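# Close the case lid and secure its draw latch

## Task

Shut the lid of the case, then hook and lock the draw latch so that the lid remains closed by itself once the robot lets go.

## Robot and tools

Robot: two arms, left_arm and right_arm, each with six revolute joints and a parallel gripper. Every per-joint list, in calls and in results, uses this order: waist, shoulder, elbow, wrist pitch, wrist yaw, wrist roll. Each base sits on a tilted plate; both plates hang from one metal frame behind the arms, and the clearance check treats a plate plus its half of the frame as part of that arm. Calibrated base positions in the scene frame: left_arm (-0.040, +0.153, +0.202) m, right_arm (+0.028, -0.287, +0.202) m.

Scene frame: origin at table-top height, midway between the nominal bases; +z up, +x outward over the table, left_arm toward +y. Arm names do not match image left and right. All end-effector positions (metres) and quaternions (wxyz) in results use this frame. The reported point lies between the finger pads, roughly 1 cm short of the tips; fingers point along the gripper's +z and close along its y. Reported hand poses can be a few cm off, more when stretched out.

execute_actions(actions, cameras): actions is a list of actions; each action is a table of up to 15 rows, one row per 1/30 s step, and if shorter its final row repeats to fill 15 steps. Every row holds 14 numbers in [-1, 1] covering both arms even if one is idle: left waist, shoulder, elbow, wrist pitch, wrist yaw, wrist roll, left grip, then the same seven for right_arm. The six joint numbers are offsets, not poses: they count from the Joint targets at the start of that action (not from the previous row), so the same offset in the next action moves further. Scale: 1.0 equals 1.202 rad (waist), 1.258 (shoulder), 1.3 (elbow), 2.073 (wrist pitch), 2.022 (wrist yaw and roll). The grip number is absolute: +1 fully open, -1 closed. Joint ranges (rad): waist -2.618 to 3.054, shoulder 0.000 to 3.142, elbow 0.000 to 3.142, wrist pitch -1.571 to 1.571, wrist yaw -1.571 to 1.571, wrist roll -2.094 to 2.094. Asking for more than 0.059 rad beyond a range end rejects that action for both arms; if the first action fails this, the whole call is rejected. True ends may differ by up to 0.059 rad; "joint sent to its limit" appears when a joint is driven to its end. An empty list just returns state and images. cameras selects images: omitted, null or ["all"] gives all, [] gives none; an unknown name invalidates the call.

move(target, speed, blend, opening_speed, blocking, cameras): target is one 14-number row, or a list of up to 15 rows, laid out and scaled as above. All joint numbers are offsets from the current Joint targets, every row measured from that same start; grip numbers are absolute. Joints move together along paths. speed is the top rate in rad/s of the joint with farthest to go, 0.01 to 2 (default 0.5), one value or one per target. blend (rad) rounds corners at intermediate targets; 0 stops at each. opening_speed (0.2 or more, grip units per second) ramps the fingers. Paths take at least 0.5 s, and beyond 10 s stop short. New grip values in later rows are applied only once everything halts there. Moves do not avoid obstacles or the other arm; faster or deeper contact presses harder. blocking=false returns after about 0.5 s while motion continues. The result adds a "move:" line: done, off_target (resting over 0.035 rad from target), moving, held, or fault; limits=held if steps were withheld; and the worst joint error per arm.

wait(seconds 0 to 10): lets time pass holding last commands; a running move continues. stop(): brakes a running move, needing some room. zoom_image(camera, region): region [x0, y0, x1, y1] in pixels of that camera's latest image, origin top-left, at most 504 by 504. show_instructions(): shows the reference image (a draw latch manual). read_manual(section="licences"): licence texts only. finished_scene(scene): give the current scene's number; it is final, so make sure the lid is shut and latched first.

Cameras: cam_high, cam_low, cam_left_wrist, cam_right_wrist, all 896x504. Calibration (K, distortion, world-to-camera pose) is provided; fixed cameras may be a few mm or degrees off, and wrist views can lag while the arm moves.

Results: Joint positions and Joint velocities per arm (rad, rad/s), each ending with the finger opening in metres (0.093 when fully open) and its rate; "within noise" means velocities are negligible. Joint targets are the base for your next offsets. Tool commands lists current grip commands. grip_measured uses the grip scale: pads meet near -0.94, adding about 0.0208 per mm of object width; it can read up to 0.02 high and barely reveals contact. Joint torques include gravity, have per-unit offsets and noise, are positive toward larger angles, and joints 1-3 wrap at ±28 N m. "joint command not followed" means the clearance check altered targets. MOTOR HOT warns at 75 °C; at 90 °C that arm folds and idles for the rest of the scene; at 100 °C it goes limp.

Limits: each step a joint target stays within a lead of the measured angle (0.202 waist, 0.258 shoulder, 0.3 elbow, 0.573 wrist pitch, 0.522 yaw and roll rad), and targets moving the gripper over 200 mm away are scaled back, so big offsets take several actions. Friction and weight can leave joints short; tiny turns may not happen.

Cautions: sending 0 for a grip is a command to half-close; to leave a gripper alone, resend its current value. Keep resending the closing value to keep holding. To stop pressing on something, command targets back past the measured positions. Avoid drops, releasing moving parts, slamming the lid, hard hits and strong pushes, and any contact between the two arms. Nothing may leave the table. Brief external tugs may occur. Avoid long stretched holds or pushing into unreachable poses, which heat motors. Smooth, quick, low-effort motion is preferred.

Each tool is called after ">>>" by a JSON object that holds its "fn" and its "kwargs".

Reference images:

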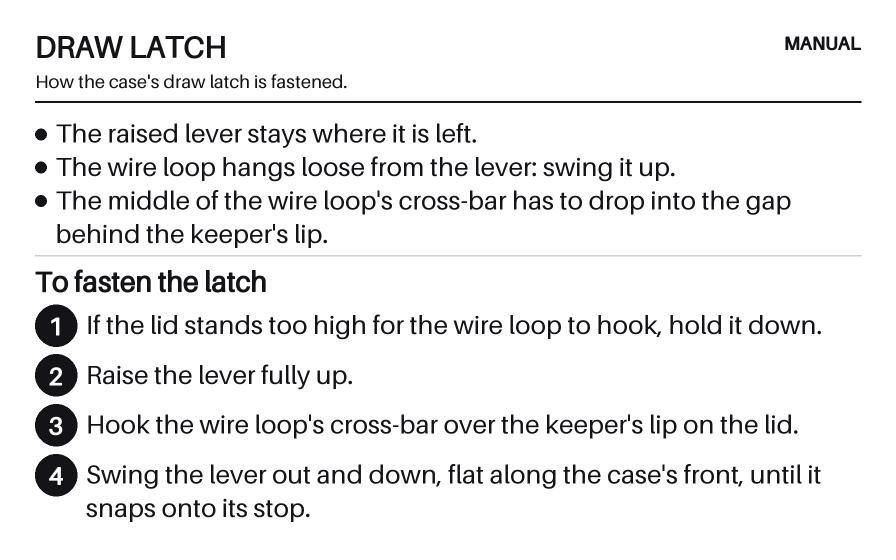

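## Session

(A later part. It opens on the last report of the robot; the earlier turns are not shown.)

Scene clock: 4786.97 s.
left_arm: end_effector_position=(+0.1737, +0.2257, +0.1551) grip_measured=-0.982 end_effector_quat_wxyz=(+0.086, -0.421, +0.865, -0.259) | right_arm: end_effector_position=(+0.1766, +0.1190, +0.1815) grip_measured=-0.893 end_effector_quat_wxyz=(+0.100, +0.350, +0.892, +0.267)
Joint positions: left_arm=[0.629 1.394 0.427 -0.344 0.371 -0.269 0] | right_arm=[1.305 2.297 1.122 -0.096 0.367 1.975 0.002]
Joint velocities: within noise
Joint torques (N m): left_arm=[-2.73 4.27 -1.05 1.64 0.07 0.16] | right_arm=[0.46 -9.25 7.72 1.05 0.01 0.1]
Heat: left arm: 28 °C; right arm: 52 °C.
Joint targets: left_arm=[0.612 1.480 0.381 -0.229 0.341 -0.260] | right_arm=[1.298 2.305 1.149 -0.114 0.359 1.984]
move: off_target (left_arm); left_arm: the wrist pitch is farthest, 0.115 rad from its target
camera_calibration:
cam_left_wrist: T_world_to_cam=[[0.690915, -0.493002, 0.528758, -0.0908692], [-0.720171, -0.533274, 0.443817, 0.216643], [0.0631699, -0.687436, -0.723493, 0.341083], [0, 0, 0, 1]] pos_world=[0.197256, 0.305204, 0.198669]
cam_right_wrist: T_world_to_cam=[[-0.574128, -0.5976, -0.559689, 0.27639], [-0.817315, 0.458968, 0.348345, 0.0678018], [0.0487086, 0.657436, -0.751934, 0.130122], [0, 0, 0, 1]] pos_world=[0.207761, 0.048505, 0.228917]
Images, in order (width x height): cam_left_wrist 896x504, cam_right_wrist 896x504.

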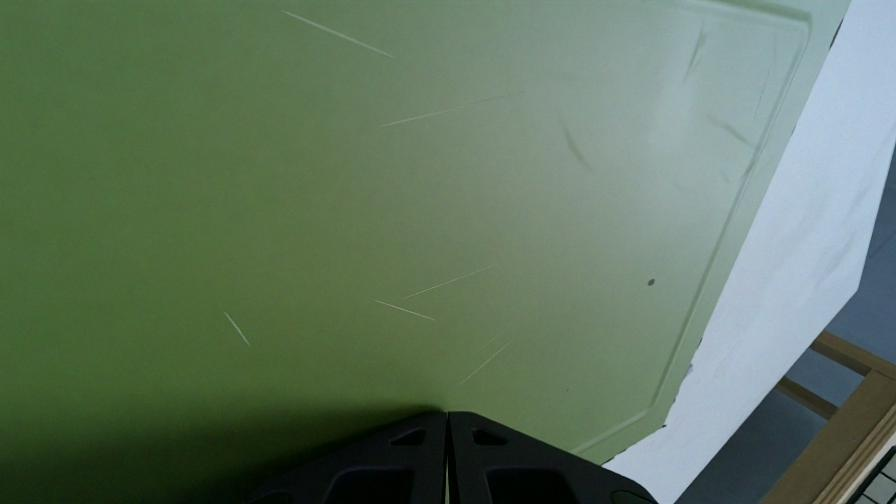

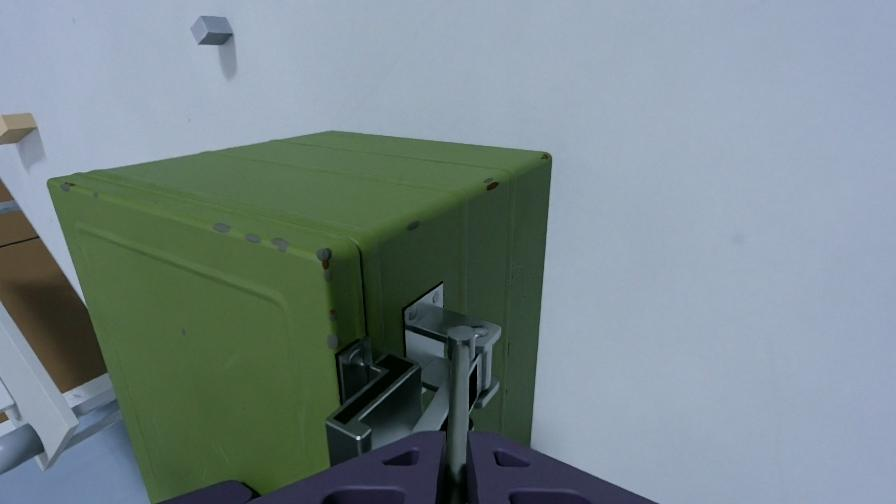

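>>> {"fn": "move", "kwargs": {"target": [0.008,0.0234,-0.0111,0.0,0.0008,0,-1,0,0,0,0,0,0,-0.90], "speed": 0.05, "cameras": ["cam_right_wrist"]}}

>>> {"fn": "zoom_image", "kwargs": {"camera": "cam_right_wrist", "region": [260, 220, 560, 500]}}

Scene clock: 4792.43 s.
left_arm: end_effector_position=(+0.1733, +0.2252, +0.1546) grip_measured=-0.982 end_effector_quat_wxyz=(+0.084, -0.426, +0.860, -0.269) | right_arm: end_effector_position=(+0.1766, +0.1190, +0.1815) grip_measured=-0.893 end_effector_quat_wxyz=(+0.100, +0.350, +0.892, +0.267)
Joint positions: left_arm=[0.645 1.404 0.427 -0.343 0.393 -0.269 0] | right_arm=[1.305 2.297 1.122 -0.096 0.367 1.975 0.002]
Joint velocities: within noise
Joint torques (N m): left_arm=[-3.37 5.91 -2.25 1.61 -0.17 0.14] | right_arm=[0.51 -9.13 7.6 1.06 0.02 0.05]
Heat: left arm: 28 °C; right arm: 51 °C.
Joint targets: left_arm=[0.621 1.509 0.367 -0.229 0.343 -0.260] | right_arm=[1.298 2.305 1.149 -0.114 0.359 1.984]
move: off_target (left_arm); left_arm: the wrist pitch is farthest, 0.114 rad from its target
camera_calibration:
cam_right_wrist: T_world_to_cam=[[-0.574128, -0.5976, -0.559689, 0.27639], [-0.817315, 0.458968, 0.348345, 0.0678018], [0.0487086, 0.657436, -0.751934, 0.130122], [0, 0, 0, 1]] pos_world=[0.207761, 0.048505, 0.228917]
Images, in order (width x height): cam_right_wrist 896x504.

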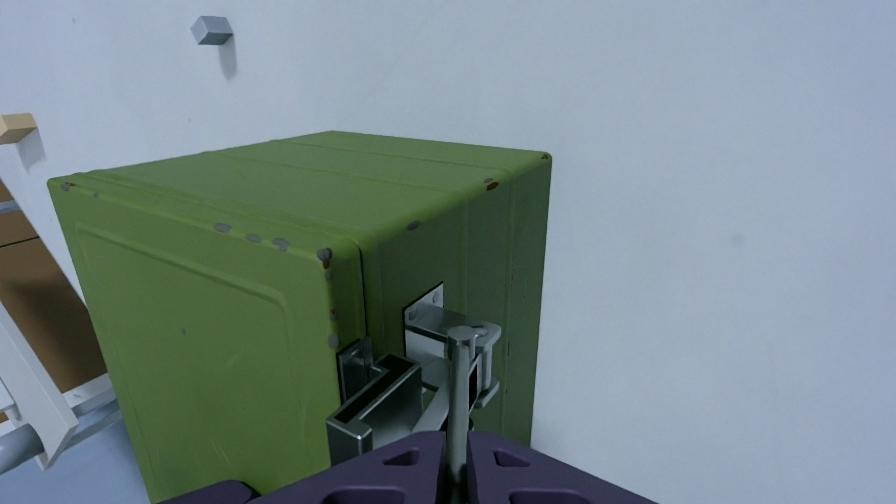

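Scaled by 1.680 from the camera's 896x504 image, which has a finer 1280x720 frame.

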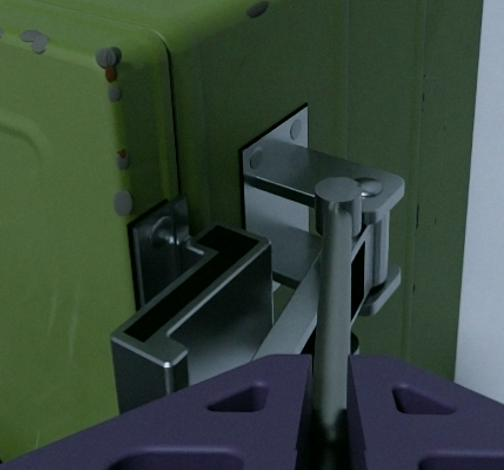

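>>> {"fn": "move", "kwargs": {"target": [[0,0,0,0,0,0,-1,-0.0125,0.0262,0.0677,-0.0620,-0.0148,0.0045,-0.90],[0,0,0,0,0,0,-1,-0.0250,0.0493,0.14,-0.1230,-0.0307,0.0074,-0.90],[0,0,0,0,0,0,-1,-0.0441,0.0787,0.2169,-0.1833,-0.0455,0.0089,-0.90],[0,0,0,0,0,0,-1,-0.0499,0.1153,0.2988,-0.2426,-0.0608,0.0099,-0.90],[0,0,0,0,0,0,-1,-0.0645,0.1685,0.4115,-0.3186,-0.0781,0.0094,-0.90],[0,0,0,0,0,0,-1,-0.0790,0.2321,0.5338,-0.3936,-0.0959,0.0089,-0.90]], "speed": 0.15, "blend": 0.01}}

>>> {"fn": "zoom_image", "kwargs": {"camera": "cam_right_wrist", "region": [260, 220, 560, 500]}}

Scene clock: 4836.53 s.
left_arm: end_effector_position=(+0.1732, +0.2251, +0.1546) grip_measured=-0.982 end_effector_quat_wxyz=(+0.084, -0.426, +0.860, -0.269) | right_arm: end_effector_position=(+0.1917, +0.1346, +0.1873) grip_measured=-0.893 end_effector_quat_wxyz=(+0.022, +0.365, +0.929, +0.062)
Joint positions: left_arm=[0.645 1.404 0.427 -0.343 0.393 -0.269 0] | right_arm=[1.212 2.58 1.817 -0.908 0.182 1.995 0.002]
Joint velocities: within noise
Joint torques (N m): left_arm=[-3.36 5.93 -2.29 1.62 -0.17 0.15] | right_arm=[0.73 -10.92 7.77 0.22 -0.12 0.03]
Heat: left arm: 30 °C; right arm: 51 °C.
Joint targets: left_arm=[0.621 1.509 0.367 -0.229 0.343 -0.260] | right_arm=[1.204 2.597 1.842 -0.930 0.165 2.003]
move: off_target (left_arm); left_arm: the wrist pitch is farthest, 0.114 rad from its target
camera_calibration:
cam_left_wrist: T_world_to_cam=[[0.694927, -0.473159, 0.541477, -0.097684], [-0.715366, -0.531344, 0.45379, 0.213467], [0.0729955, -0.702705, -0.707727, 0.339667], [0, 0, 0, 1]] pos_world=[0.195796, 0.30589, 0.196416]
cam_right_wrist: T_world_to_cam=[[-0.681535, -0.716849, -0.147095, 0.257013], [-0.703069, 0.585669, 0.403344, 0.0216927], [-0.202988, 0.378312, -0.903148, 0.237606], [0, 0, 0, 1]] pos_world=[0.238646, 0.0816452, 0.243649]

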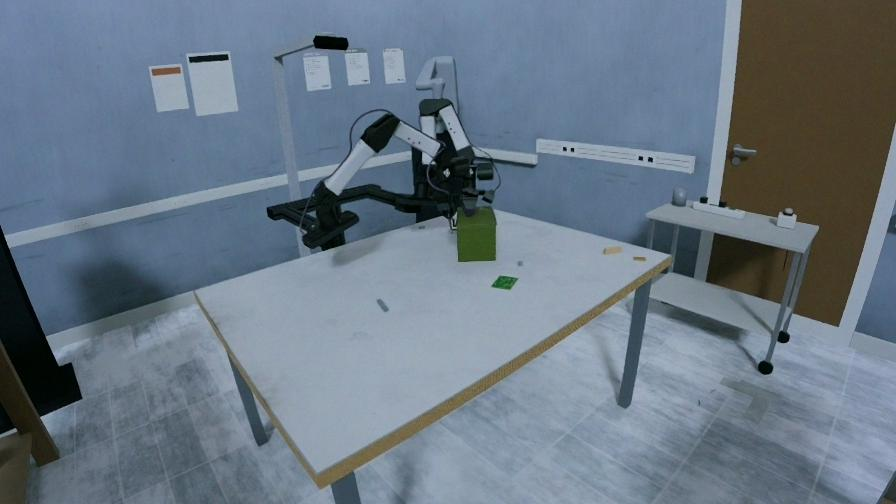

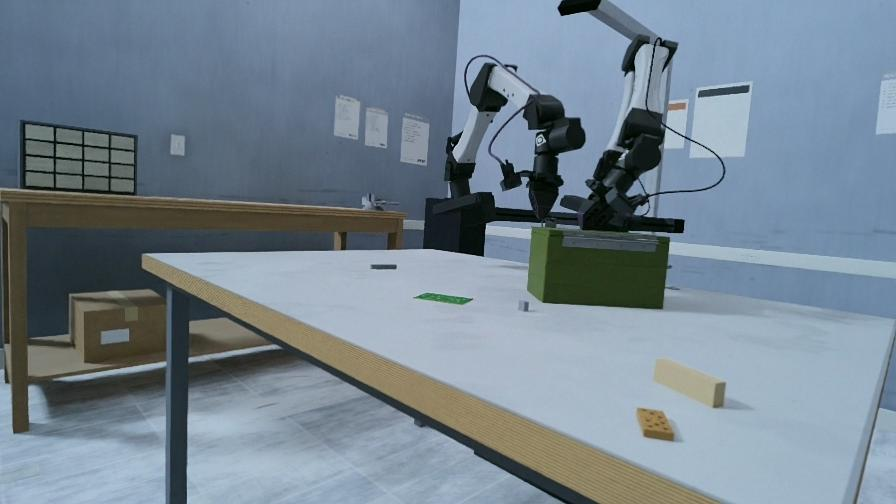

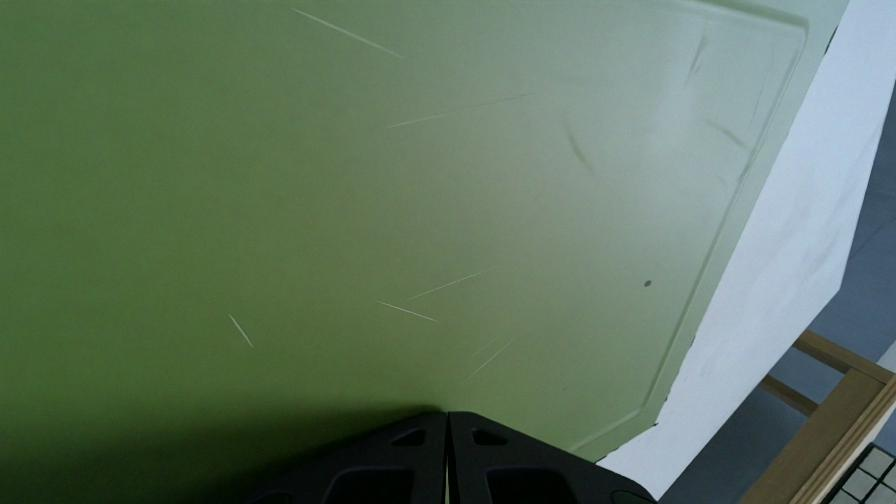

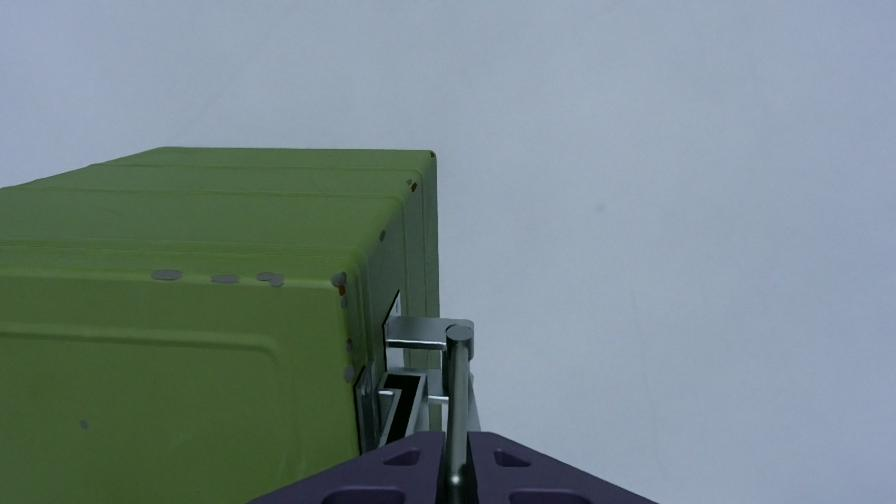

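Scaled by 1.680 from the camera's 896x504 image, which has a finer 1280x720 frame.

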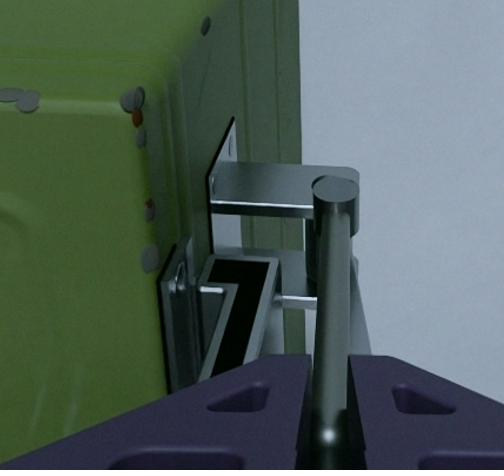

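>>> {"fn": "move", "kwargs": {"target": [[0,0,0,0,0,0,-1,-0.0125,0.0664,0.1262,-0.0695,-0.0129,-0.0059,-0.90],[0,0,0,0,0,0,-1,-0.0241,0.1407,0.2592,-0.1384,-0.0262,-0.0114,-0.90],[0,0,0,0,0,0,-1,-0.0300,0.1828,0.3369,-0.1732,-0.0307,-0.0129,-0.90]], "speed": 0.15, "blend": 0.01, "cameras": ["cam_right_wrist"]}}

>>> {"fn": "zoom_image", "kwargs": {"camera": "cam_right_wrist", "region": [260, 220, 560, 500]}}

>>> {"fn": "zoom_image", "kwargs": {"camera": "cam_low", "region": [480, 170, 620, 260]}}

Scene clock: 4849.27 s.
left_arm: end_effector_position=(+0.1732, +0.2251, +0.1546) grip_measured=-0.982 end_effector_quat_wxyz=(+0.084, -0.426, +0.860, -0.269) | right_arm: end_effector_position=(+0.1987, +0.1416, +0.1866) grip_measured=-0.893 end_effector_quat_wxyz=(-0.010, +0.365, +0.931, -0.021)
Joint positions: left_arm=[0.645 1.404 0.427 -0.343 0.393 -0.269 0] | right_arm=[1.177 2.81 2.253 -1.274 0.115 1.984 0.002]
Joint velocities: within noise
Joint torques (N m): left_arm=[-3.37 5.93 -2.26 1.62 -0.18 0.15] | right_arm=[1.01 -12.15 7.76 -0.09 -0.15 -0.07]
Heat: left arm: 30 °C; right arm: 52 °C.
Joint targets: left_arm=[0.621 1.509 0.367 -0.229 0.343 -0.260] | right_arm=[1.167 2.827 2.280 -1.289 0.103 1.976]
move: off_target (left_arm); left_arm: the wrist pitch is farthest, 0.114 rad from its target
camera_calibration:
cam_right_wrist: T_world_to_cam=[[-0.687864, -0.725209, 0.0302614, 0.236008], [-0.65452, 0.637759, 0.406038, 0.00529171], [-0.313762, 0.259492, -0.913355, 0.276559], [0, 0, 0, 1]] pos_world=[0.252579, 0.0960154, 0.243306]
Images, in order (width x height): cam_right_wrist 896x504.

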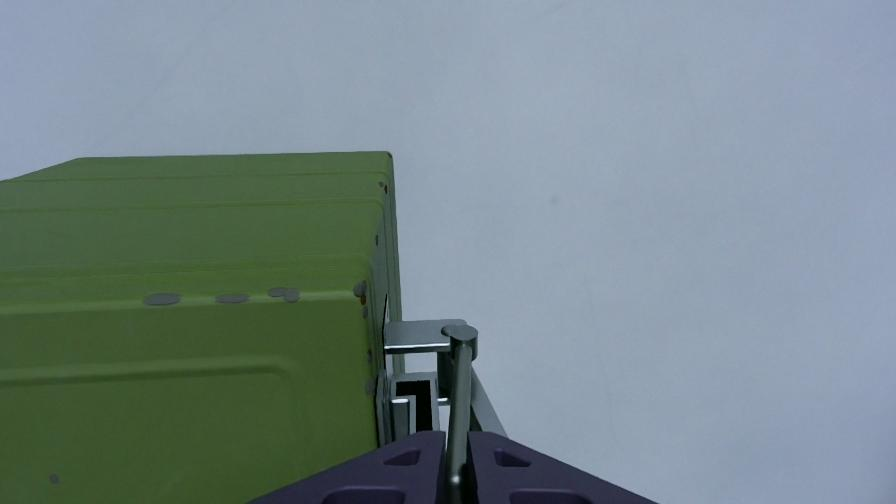

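Scaled by 1.680 from the camera's 896x504 image, which has a finer 1280x720 frame.

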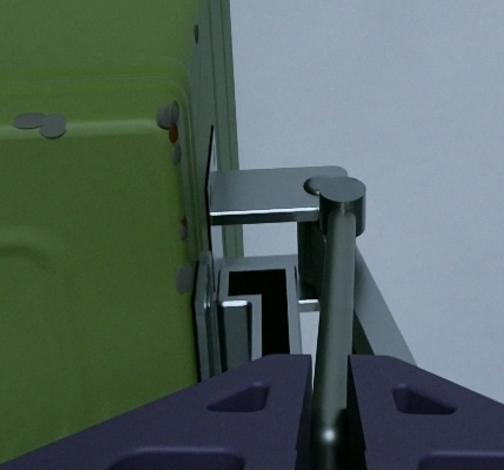

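This scene's latest camera images include none from cam_low. They are from: cam_right_wrist. cam_low's image comes with the result of a call that names it in "cameras".

>>> {"fn": "move", "kwargs": {"target": [[0,0,0,0,0,0,-1,0,0,0,0,0,0,-0.77],[0,0,0,0,0,0,-1,-0.0028,0.0228,0.0489,-0.0166,0,-0.001,-0.77]], "speed": 0.06, "cameras": ["cam_right_wrist"]}}

>>> {"fn": "zoom_image", "kwargs": {"camera": "cam_right_wrist", "region": [260, 220, 560, 500]}}

Scene clock: 4865.00 s.
left_arm: end_effector_position=(+0.1732, +0.2251, +0.1546) grip_measured=-0.982 end_effector_quat_wxyz=(+0.084, -0.426, +0.860, -0.269) | right_arm: end_effector_position=(+0.2024, +0.1456, +0.1892) grip_measured=-0.772 end_effector_quat_wxyz=(-0.011, +0.367, +0.930, -0.020)
Joint positions: left_arm=[0.645 1.404 0.427 -0.343 0.393 -0.269 0] | right_arm=[1.173 2.838 2.318 -1.308 0.115 1.983 0.008]
Joint velocities: within noise
Joint torques (N m): left_arm=[-3.36 5.93 -2.26 1.6 -0.15 0.15] | right_arm=[1.11 -12.12 7.77 -0.09 -0.19 -0.12]
Heat: left arm: 31 °C; right arm: 54 °C.
Joint targets: left_arm=[0.621 1.509 0.367 -0.229 0.343 -0.260] | right_arm=[1.164 2.856 2.344 -1.324 0.103 1.974]
move: off_target (left_arm); left_arm: the wrist pitch is farthest, 0.114 rad from its target
camera_calibration:
cam_right_wrist: T_world_to_cam=[[-0.690204, -0.723034, 0.0289894, 0.241717], [-0.652365, 0.63908, 0.407427, 0.00319521], [-0.31311, 0.262296, -0.912778, 0.278382], [0, 0, 0, 1]] pos_world=[0.256082, 0.0997088, 0.245792]
Images, in order (width x height): cam_right_wrist 896x504.

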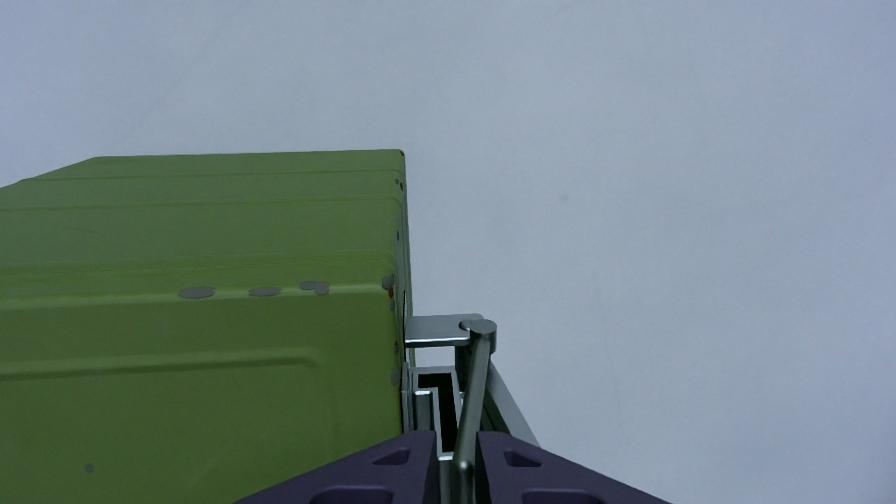

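Scaled by 1.680 from the camera's 896x504 image, which has a finer 1280x720 frame.

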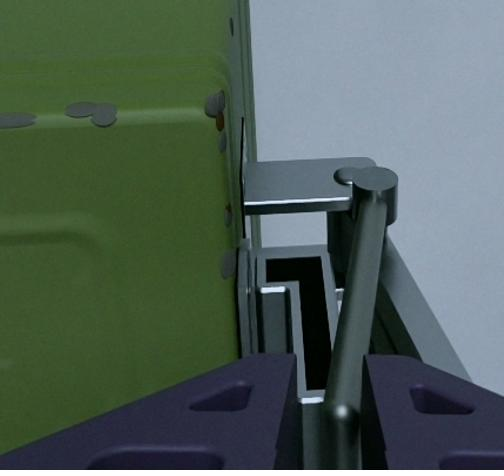

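>>> {"fn": "move", "kwargs": {"target": [0,0,0,0,0,0,-1,-0.0034,0.0274,0.0556,-0.0180,0,-0.001,-0.77], "speed": 0.06, "cameras": ["cam_right_wrist"]}}

>>> {"fn": "zoom_image", "kwargs": {"camera": "cam_right_wrist", "region": [260, 220, 560, 500]}}

Scene clock: 4880.60 s.
left_arm: end_effector_position=(+0.1732, +0.2251, +0.1546) grip_measured=-0.982 end_effector_quat_wxyz=(+0.084, -0.426, +0.860, -0.269) | right_arm: end_effector_position=(+0.2060, +0.1494, +0.1905) grip_measured=-0.772 end_effector_quat_wxyz=(-0.011, +0.368, +0.930, -0.020)
Joint positions: left_arm=[0.645 1.404 0.427 -0.343 0.393 -0.269 0] | right_arm=[1.169 2.872 2.39 -1.345 0.115 1.981 0.008]
Joint velocities: within noise
Joint torques (N m): left_arm=[-3.4 5.9 -2.28 1.62 -0.16 0.15] | right_arm=[1.13 -12.38 7.68 -0.08 -0.15 -0.14]
Heat: left arm: 31 °C; right arm: 55 °C.
Joint targets: left_arm=[0.621 1.509 0.367 -0.229 0.343 -0.260] | right_arm=[1.160 2.890 2.416 -1.361 0.103 1.972]
move: off_target (left_arm); left_arm: the wrist pitch is farthest, 0.114 rad from its target
camera_calibration:
cam_right_wrist: T_world_to_cam=[[-0.691535, -0.721754, 0.0291703, 0.247055], [-0.650817, 0.640072, 0.408345, 0.00192525], [-0.313396, 0.2634, -0.912361, 0.279486], [0, 0, 0, 1]] pos_world=[0.25969, 0.103464, 0.246999]
Images, in order (width x height): cam_right_wrist 896x504.

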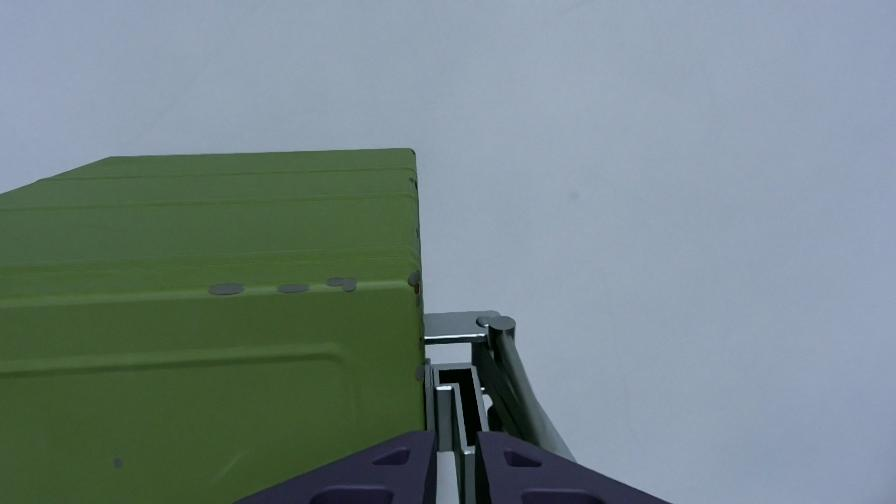

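Scaled by 1.680 from the camera's 896x504 image, which has a finer 1280x720 frame.

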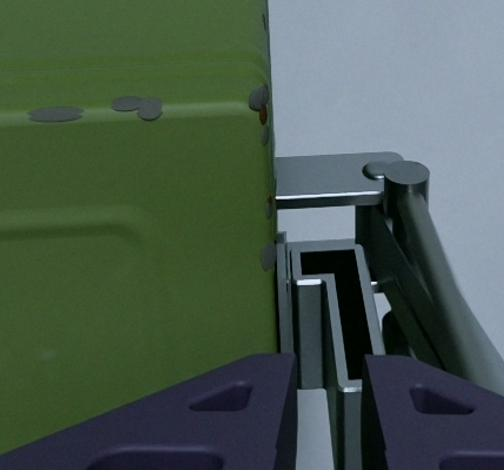

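>>> {"fn": "zoom_image", "kwargs": {"camera": "cam_right_wrist", "region": [410, 300, 580, 460]}}

>>> {"fn": "move", "kwargs": {"target": [0,0,0,0,0,0,-1,0.002,-0.0274,-0.0113,-0.0446,0,0.001,-0.77], "speed": 0.1, "cameras": ["cam_right_wrist"]}}

Scaled by 2.965 from the camera's 896x504 image, which has a finer 1280x720 frame.

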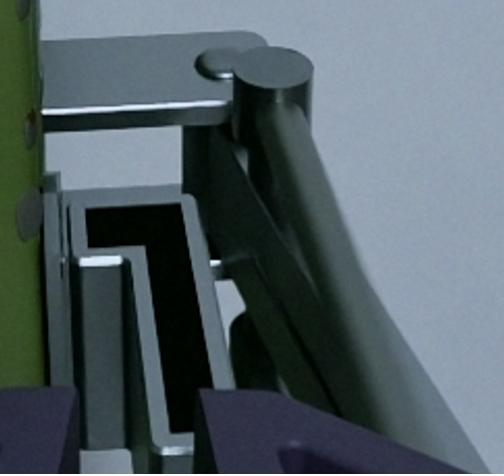

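Scene clock: 4916.33 s.
left_arm: end_effector_position=(+0.1732, +0.2251, +0.1546) grip_measured=-0.982 end_effector_quat_wxyz=(+0.084, -0.426, +0.860, -0.269) | right_arm: end_effector_position=(+0.1987, +0.1286, +0.1924) grip_measured=-0.772 end_effector_quat_wxyz=(-0.010, +0.362, +0.930, -0.065)
Joint positions: left_arm=[0.645 1.404 0.427 -0.343 0.393 -0.269 0] | right_arm=[1.169 2.872 2.39 -1.437 0.115 1.981 0.008]
Joint velocities: within noise
Joint torques (N m): left_arm=[-3.38 5.91 -2.26 1.62 -0.18 0.14] | right_arm=[1.25 -15.3 6.52 -0.24 -0.15 -0.1]
Heat: left arm: 32 °C; right arm: 58 °C.
Joint targets: left_arm=[0.621 1.509 0.367 -0.229 0.343 -0.260] | right_arm=[1.163 2.856 2.402 -1.453 0.103 1.974]
move: off_target (left_arm); left_arm: the wrist pitch is farthest, 0.114 rad from its target
camera_calibration:
cam_right_wrist: T_world_to_cam=[[-0.680118, -0.72443, 0.112434, 0.208957], [-0.646982, 0.665243, 0.372647, 0.0126052], [-0.344752, 0.180701, -0.921137, 0.303032], [0, 0, 0, 1]] pos_world=[0.254741, 0.0882307, 0.250943]
Images, in order (width x height): cam_right_wrist 896x504.

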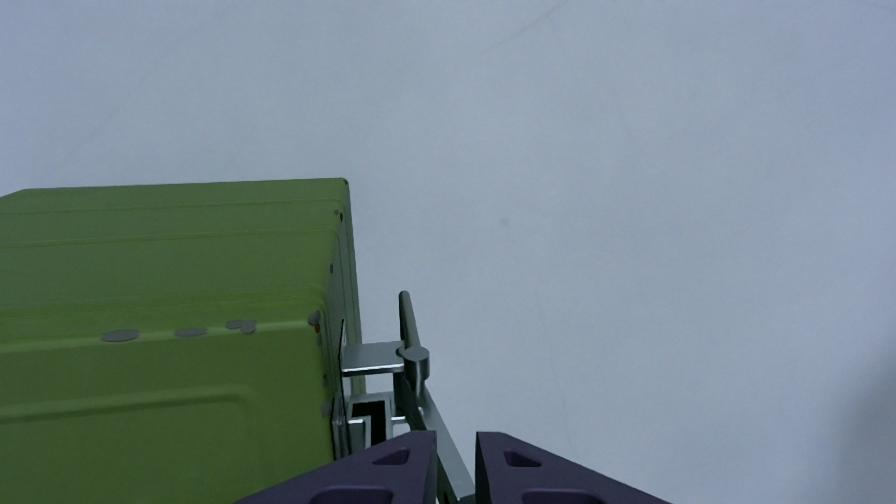

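>>> {"fn": "move", "kwargs": {"target": [[0,0,0,0,0,0,-1,0,-0.159,0,0,0,0,-0.9],[0,0,0,0,0,0,-1,0.1547,-0.593,-0.983,0.683,0.1568,-0.0371,-1]], "speed": 0.7, "cameras": ["cam_right_wrist","cam_low"]}}

>>> {"fn": "zoom_image", "kwargs": {"camera": "cam_right_wrist", "region": [260, 220, 560, 500]}}

Scene clock: 4971.73 s.
left_arm: end_effector_position=(+0.1732, +0.2251, +0.1546) grip_measured=-0.982 end_effector_quat_wxyz=(+0.084, -0.426, +0.860, -0.269) | right_arm: end_effector_position=(+0.1799, +0.1437, +0.2608) grip_measured=-0.973 end_effector_quat_wxyz=(+0.115, +0.322, +0.868, +0.360)
Joint positions: left_arm=[0.645 1.404 0.427 -0.343 0.393 -0.269 0] | right_arm=[1.342 2.147 1.132 -0.056 0.407 1.907 0]
Joint velocities: within noise
Joint torques (N m): left_arm=[-3.37 5.93 -2.29 1.62 -0.16 0.14] | right_arm=[1.4 -13.04 5.44 1.71 0.23 -0.11]
Heat: left arm: 33 °C; right arm: 67 °C.
Joint targets: left_arm=[0.621 1.509 0.367 -0.229 0.343 -0.260] | right_arm=[1.348 2.110 1.124 -0.038 0.420 1.899]
move: off_target (left_arm, right_arm); target 2's new numbers were sent with right_arm's shoulder 0.037 rad from that target; left_arm: the wrist pitch is farthest, 0.114 rad from its target; right_arm: the shoulder is farthest, 0.037 rad from its target
camera_calibration:
cam_right_wrist: T_world_to_cam=[[-0.478221, -0.51854, -0.708817, 0.347653], [-0.873186, 0.367186, 0.3205, 0.0619987], [0.0940753, 0.772199, -0.628378, 0.116533], [0, 0, 0, 1]] pos_world=[0.209428, 0.0675199, 0.299779]
Images, in order (width x height): cam_low 896x504, cam_right_wrist 896x504.

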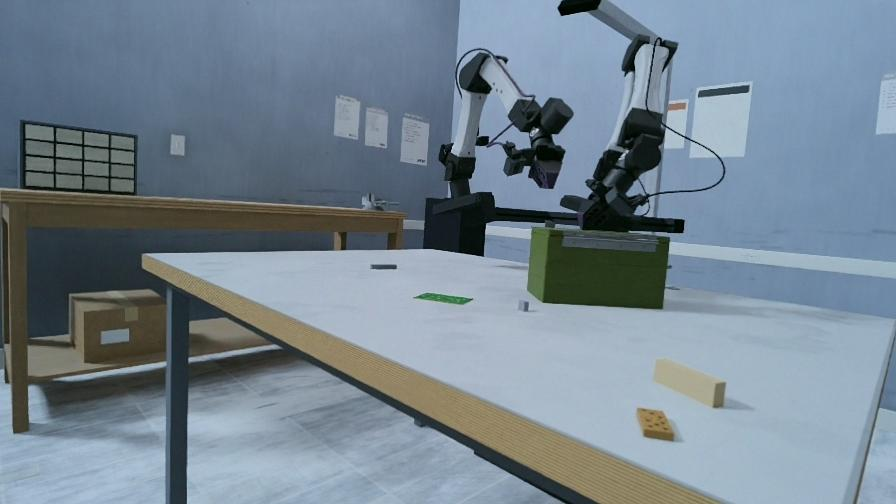

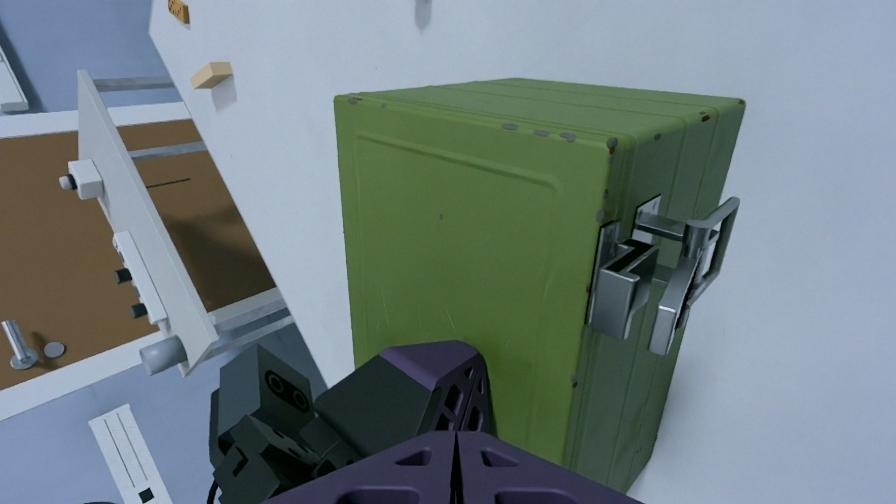

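Scaled by 1.680 from the camera's 896x504 image, which has a finer 1280x720 frame.

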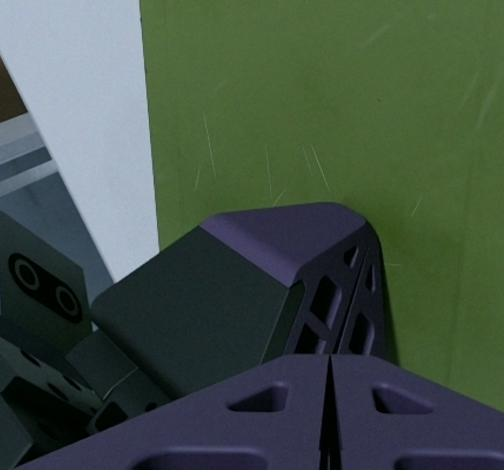

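>>> {"fn": "zoom_image", "kwargs": {"camera": "cam_right_wrist", "region": [570, 180, 750, 370]}}

Scaled by 2.653 from the camera's 896x504 image, which has a finer 1280x720 frame.

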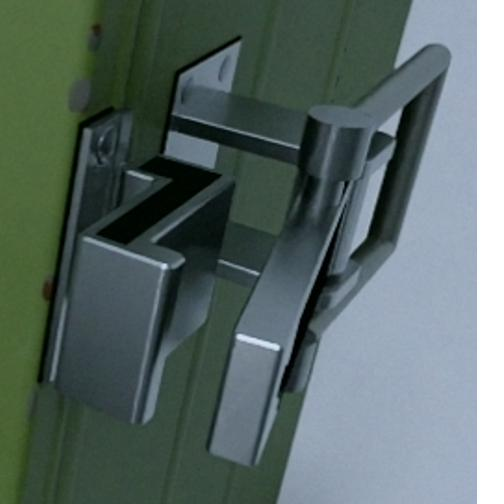

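>>> {"fn": "move", "kwargs": {"target": [[0,0,0,0,0,0,-1,0.1514,0.38,-0.3769,0.6392,0.1508,-0.048,-1],[0,0,0,0,0,0,-1,0.0912,0.3990,-0.2854,0.6025,0.1157,-0.0702,-1],[0,0,0,0,0,0,-1,0.0516,0.4134,-0.2262,0.5851,0.0969,-0.0870,-1]], "speed": [0.7,0.3,0.04], "cameras": ["cam_right_wrist"]}}

>>> {"fn": "zoom_image", "kwargs": {"camera": "cam_right_wrist", "region": [260, 220, 560, 500]}}

Scene clock: 4997.17 s.
left_arm: end_effector_position=(+0.1732, +0.2251, +0.1546) grip_measured=-0.982 end_effector_quat_wxyz=(+0.084, -0.426, +0.860, -0.269) | right_arm: end_effector_position=(+0.1696, +0.1395, +0.1721) grip_measured=-0.973 end_effector_quat_wxyz=(+0.208, +0.299, +0.762, +0.535)
Joint positions: left_arm=[0.645 1.404 0.427 -0.343 0.393 -0.269 0] | right_arm=[1.42 2.614 0.808 1.19 0.63 1.732 0]
Joint velocities: within noise
Joint torques (N m): left_arm=[-3.36 5.91 -2.29 1.61 -0.17 0.14] | right_arm=[-0.27 -8.51 4.63 1.71 -0.11 -0.15]
Heat: left arm: 34 °C; right arm: 61 °C.
Joint targets: left_arm=[0.621 1.509 0.367 -0.229 0.343 -0.260] | right_arm=[1.411 2.630 0.830 1.175 0.616 1.723]
move: off_target (left_arm); left_arm: the wrist pitch is farthest, 0.114 rad from its target
camera_calibration:
cam_right_wrist: T_world_to_cam=[[-0.230625, -0.230238, -0.945411, 0.236265], [-0.928297, 0.343309, 0.142843, 0.126197], [0.29168, 0.910565, -0.292905, -0.0455742], [0, 0, 0, 1]] pos_world=[0.18493, 0.0525708, 0.191992]
Images, in order (width x height): cam_right_wrist 896x504.

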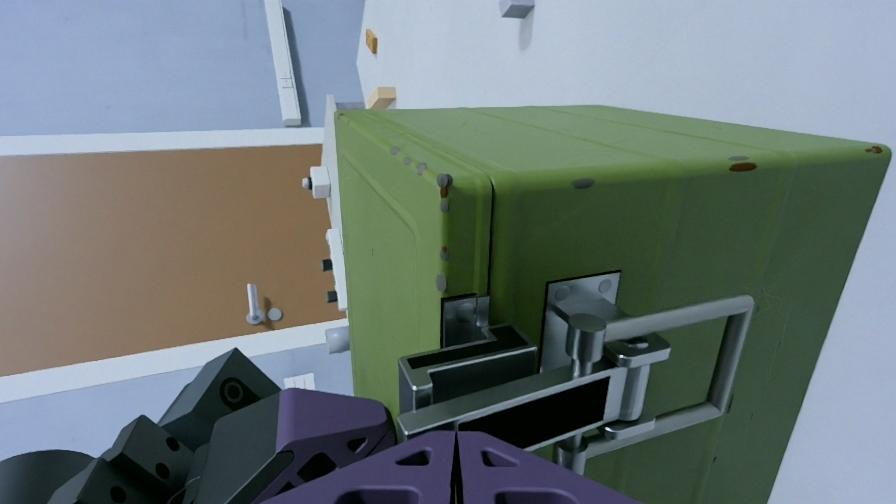

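Scaled by 1.680 from the camera's 896x504 image, which has a finer 1280x720 frame.

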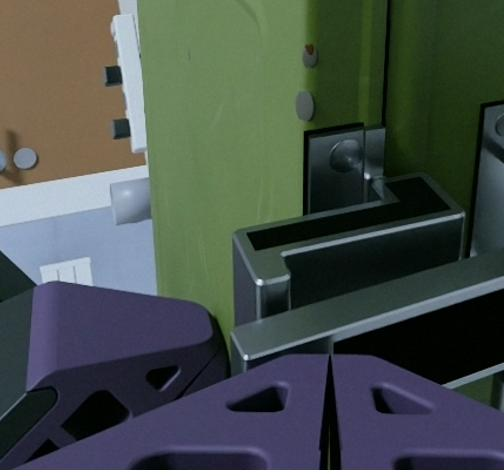

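>>> {"fn": "move", "kwargs": {"target": [[0,0,0,0,0,0,-1,0.0499,-0.0477,-0.0731,0.0314,0.0317,0.0232,-1],[0,0,0,0,0,0,-1,0.0283,0.2258,0.0554,0.1110,0.0094,0.0094,-0.74],[0,0,0,0,0,0,-1,-0.0125,0.2456,0.0908,0.1085,-0.0138,-0.0049,-0.74],[0,0,0,0,0,0,-1,-0.0233,0.2583,0.0954,0.1085,-0.0193,-0.0089,-0.74],[0,0,0,0,0,0,-1,-0.0358,0.2591,0.1154,0.1095,-0.0252,-0.0134,-0.74],[0,0,0,0,0,0,-1,-0.0378,0.2591,0.1194,0.1095,-0.0252,-0.0134,-0.74],[0,0,0,0,0,0,-1,-0.0378,0.2591,0.1194,0.1095,-0.0252,-0.0134,-0.88]], "speed": [0.2,0.4,0.25,0.15,0.15,0.15,0.15], "cameras": ["cam_right_wrist"]}}

Scene clock: 5054.87 s.
left_arm: end_effector_position=(+0.1732, +0.2251, +0.1546) grip_measured=-0.982 end_effector_quat_wxyz=(+0.084, -0.426, +0.860, -0.269) | right_arm: end_effector_position=(+0.1766, +0.1465, +0.0948) grip_measured=-0.874 end_effector_quat_wxyz=(+0.203, +0.299, +0.761, +0.539)
Joint positions: left_arm=[0.645 1.404 0.427 -0.343 0.393 -0.269 0] | right_arm=[1.374 2.946 0.964 1.39 0.583 1.705 0.003]
Joint velocities: within noise
Joint torques (N m): left_arm=[-3.36 5.93 -2.28 1.61 -0.17 0.14] | right_arm=[-0.01 -9.78 3.55 2.01 -0.18 -0.2]
Heat: left arm: 35 °C; right arm: 54 °C.
Joint targets: left_arm=[0.621 1.509 0.367 -0.229 0.343 -0.260] | right_arm=[1.365 2.956 0.985 1.402 0.565 1.696]
move: off_target (left_arm); left_arm: the wrist pitch is farthest, 0.114 rad from its target
camera_calibration:
cam_right_wrist: T_world_to_cam=[[-0.234495, -0.22119, -0.946619, 0.165831], [-0.929547, 0.336027, 0.151748, 0.141827], [0.284524, 0.915511, -0.284403, -0.0768932], [0, 0, 0, 1]] pos_world=[0.1926, 0.0594188, 0.113588]
Images, in order (width x height): cam_right_wrist 896x504.

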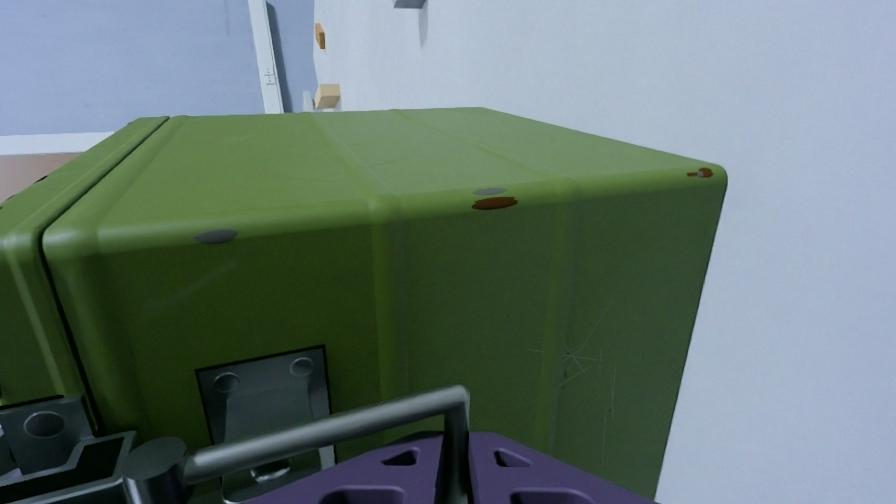

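>>> {"fn": "move", "kwargs": {"target": [[0,0,0,0,0,0,-1,0.0108,-0.0405,-0.0177,0.0082,0.0129,0.0064,-0.88],[0,0,0,0,0,0,-1,0.0599,-0.0715,-0.0869,0.0135,0.0415,0.0247,-0.88],[0,0,0,0,0,0,-1,0.0957,-0.1304,-0.1531,0.0135,0.0618,0.0391,-0.88],[0,0,0,0,0,0,-1,0.1123,-0.2178,-0.2008,-0.0285,0.0687,0.0475,-0.88],[0,0,0,0,0,0,-1,0.1090,-0.2687,-0.1985,-0.0516,0.0668,0.0475,-0.88],[0,0,0,0,0,0,-1,0.1090,-0.2687,-0.1985,-0.0516,0.0668,0.0475,-0.78]], "speed": [0.12,0.12,0.12,0.08,0.06,0.06], "cameras": ["cam_right_wrist"]}}

>>> {"fn": "move", "kwargs": {"target": [[0,0,0,0,0,0,-1,-0.0594,0.0016,-0.0508,0.0449,-0.0366,-0.0302,-0.78],[0,0,0,0,0,0,-1,-0.0594,0.0016,-0.0508,0.0449,-0.0366,-0.0302,-0.90]], "speed": [0.08,0.1], "cameras": ["cam_right_wrist"]}}

Scene clock: 5068.87 s.
left_arm: end_effector_position=(+0.1732, +0.2251, +0.1546) grip_measured=-0.982 end_effector_quat_wxyz=(+0.084, -0.426, +0.860, -0.269) | right_arm: end_effector_position=(+0.1438, +0.1106, +0.1504) grip_measured=-0.781 end_effector_quat_wxyz=(+0.216, +0.293, +0.771, +0.522)
Joint positions: left_arm=[0.645 1.404 0.427 -0.343 0.393 -0.269 0] | right_arm=[1.498 2.66 0.713 1.262 0.697 1.783 0.008]
Joint velocities: within noise
Joint torques (N m): left_arm=[-3.4 5.89 -2.3 1.61 -0.17 0.14] | right_arm=[0.31 -13.11 3.33 2.16 0.1 0.05]
Heat: left arm: 35 °C; right arm: 56 °C.
Joint targets: left_arm=[0.621 1.509 0.367 -0.229 0.343 -0.260] | right_arm=[1.496 2.618 0.727 1.295 0.700 1.793]
move: off_target (left_arm, right_arm); target 6's new numbers were sent with right_arm's shoulder 0.045 rad from that target; left_arm: the wrist pitch is farthest, 0.114 rad from its target; right_arm: the shoulder is farthest, 0.042 rad from its target
camera_calibration:
cam_right_wrist: T_world_to_cam=[[-0.2249, -0.265125, -0.937619, 0.204932], [-0.929373, 0.347451, 0.124675, 0.117813], [0.292723, 0.899437, -0.324541, -0.0122472], [0, 0, 0, 1]] pos_world=[0.159166, 0.0244139, 0.173485]
Images, in order (width x height): cam_right_wrist 896x504.

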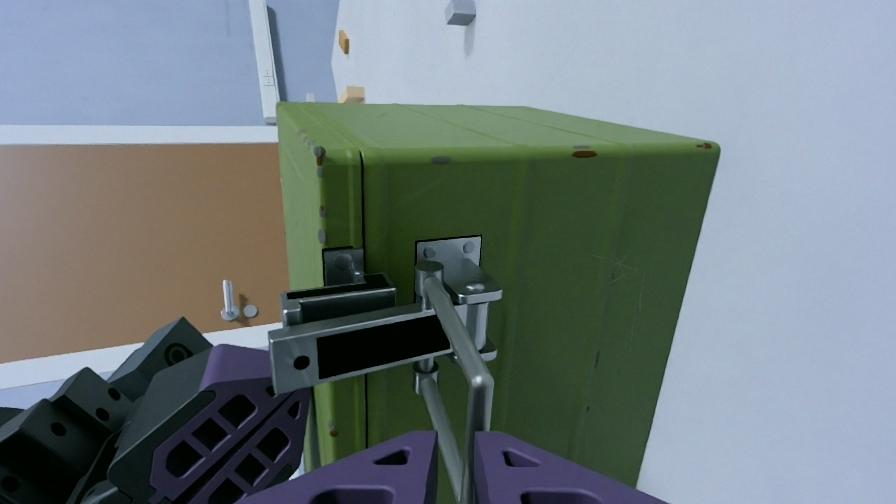

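Scene clock: 5071.07 s.
left_arm: end_effector_position=(+0.1732, +0.2251, +0.1546) grip_measured=-0.982 end_effector_quat_wxyz=(+0.084, -0.426, +0.860, -0.269) | right_arm: end_effector_position=(+0.1602, +0.1037, +0.1569) grip_measured=-0.898 end_effector_quat_wxyz=(+0.201, +0.296, +0.764, +0.537)
Joint positions: left_arm=[0.645 1.404 0.427 -0.343 0.393 -0.269 0] | right_arm=[1.428 2.654 0.665 1.37 0.62 1.739 0.002]
Joint velocities: within noise
Joint torques (N m): left_arm=[-3.36 5.9 -2.29 1.62 -0.16 0.15] | right_arm=[0.49 -12.08 1.46 2.09 0.13 -0.18]
Heat: left arm: 35 °C; right arm: 56 °C.
Joint targets: left_arm=[0.621 1.509 0.367 -0.229 0.343 -0.260] | right_arm=[1.425 2.620 0.661 1.388 0.626 1.731]
move: off_target (left_arm); left_arm: the wrist pitch is farthest, 0.114 rad from its target
camera_calibration:
cam_right_wrist: T_world_to_cam=[[-0.234228, -0.229797, -0.944632, 0.211894], [-0.932203, 0.328867, 0.151144, 0.132854], [0.275926, 0.915991, -0.291247, -0.0129666], [0, 0, 0, 1]] pos_world=[0.177056, 0.0168786, 0.176305]
Images, in order (width x height): cam_right_wrist 896x504.

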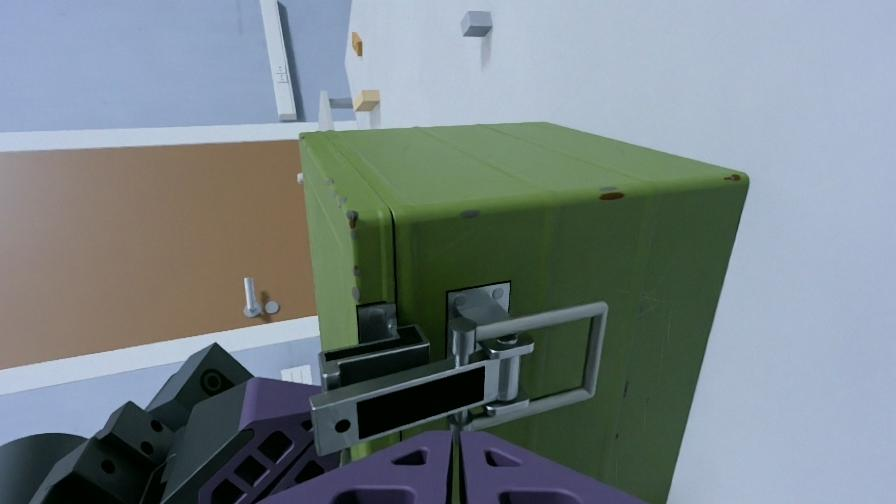

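>>> {"fn": "move", "kwargs": {"target": [[0,0,0,0,0,0,-1,0.0874,-0.0254,-0.0208,-0.0487,0.049,0.0351,-0.80],[0,0,0,0,0,0,-1,0.0874,-0.0254,-0.0208,-0.0487,0.049,0.0351,-1],[0,0,0,0,0,0,-1,0.0271,-0.0064,0.0708,-0.0854,0.0138,0.0129,-1],[0,0,0,0,0,0,-1,-0.0125,0.0079,0.13,-0.1027,-0.0049,-0.004,-1]], "speed": [0.2,0.2,0.2,0.04], "cameras": ["cam_right_wrist"]}}

Scene clock: 5084.00 s.
left_arm: end_effector_position=(+0.1732, +0.2251, +0.1546) grip_measured=-0.982 end_effector_quat_wxyz=(+0.084, -0.426, +0.860, -0.269) | right_arm: end_effector_position=(+0.1701, +0.1391, +0.1694) grip_measured=-0.973 end_effector_quat_wxyz=(+0.209, +0.299, +0.763, +0.533)
Joint positions: left_arm=[0.645 1.404 0.427 -0.343 0.393 -0.269 0] | right_arm=[1.419 2.622 0.811 1.189 0.632 1.732 0]
Joint velocities: within noise
Joint torques (N m): left_arm=[-3.37 5.93 -2.29 1.62 -0.17 0.15] | right_arm=[0.01 -9.18 4.51 1.72 -0.1 -0.13]
Heat: left arm: 35 °C; right arm: 57 °C.
Joint targets: left_arm=[0.621 1.509 0.367 -0.229 0.343 -0.260] | right_arm=[1.410 2.630 0.830 1.175 0.616 1.723]
move: off_target (left_arm); left_arm: the wrist pitch is farthest, 0.114 rad from its target
camera_calibration:
cam_right_wrist: T_world_to_cam=[[-0.231574, -0.234588, -0.944109, 0.23424], [-0.927493, 0.346019, 0.141521, 0.126939], [0.293481, 0.908427, -0.297708, -0.0453576], [0, 0, 0, 1]] pos_world=[0.185291, 0.0522306, 0.18968]
Images, in order (width x height): cam_right_wrist 896x504.

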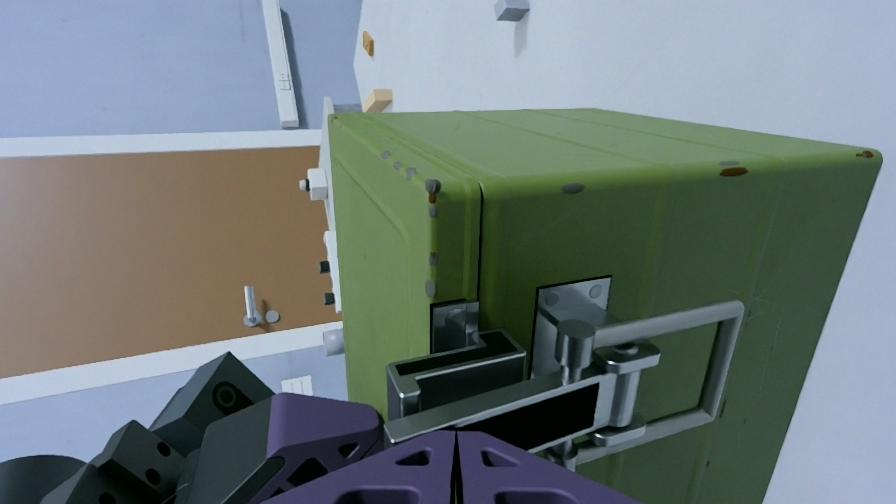

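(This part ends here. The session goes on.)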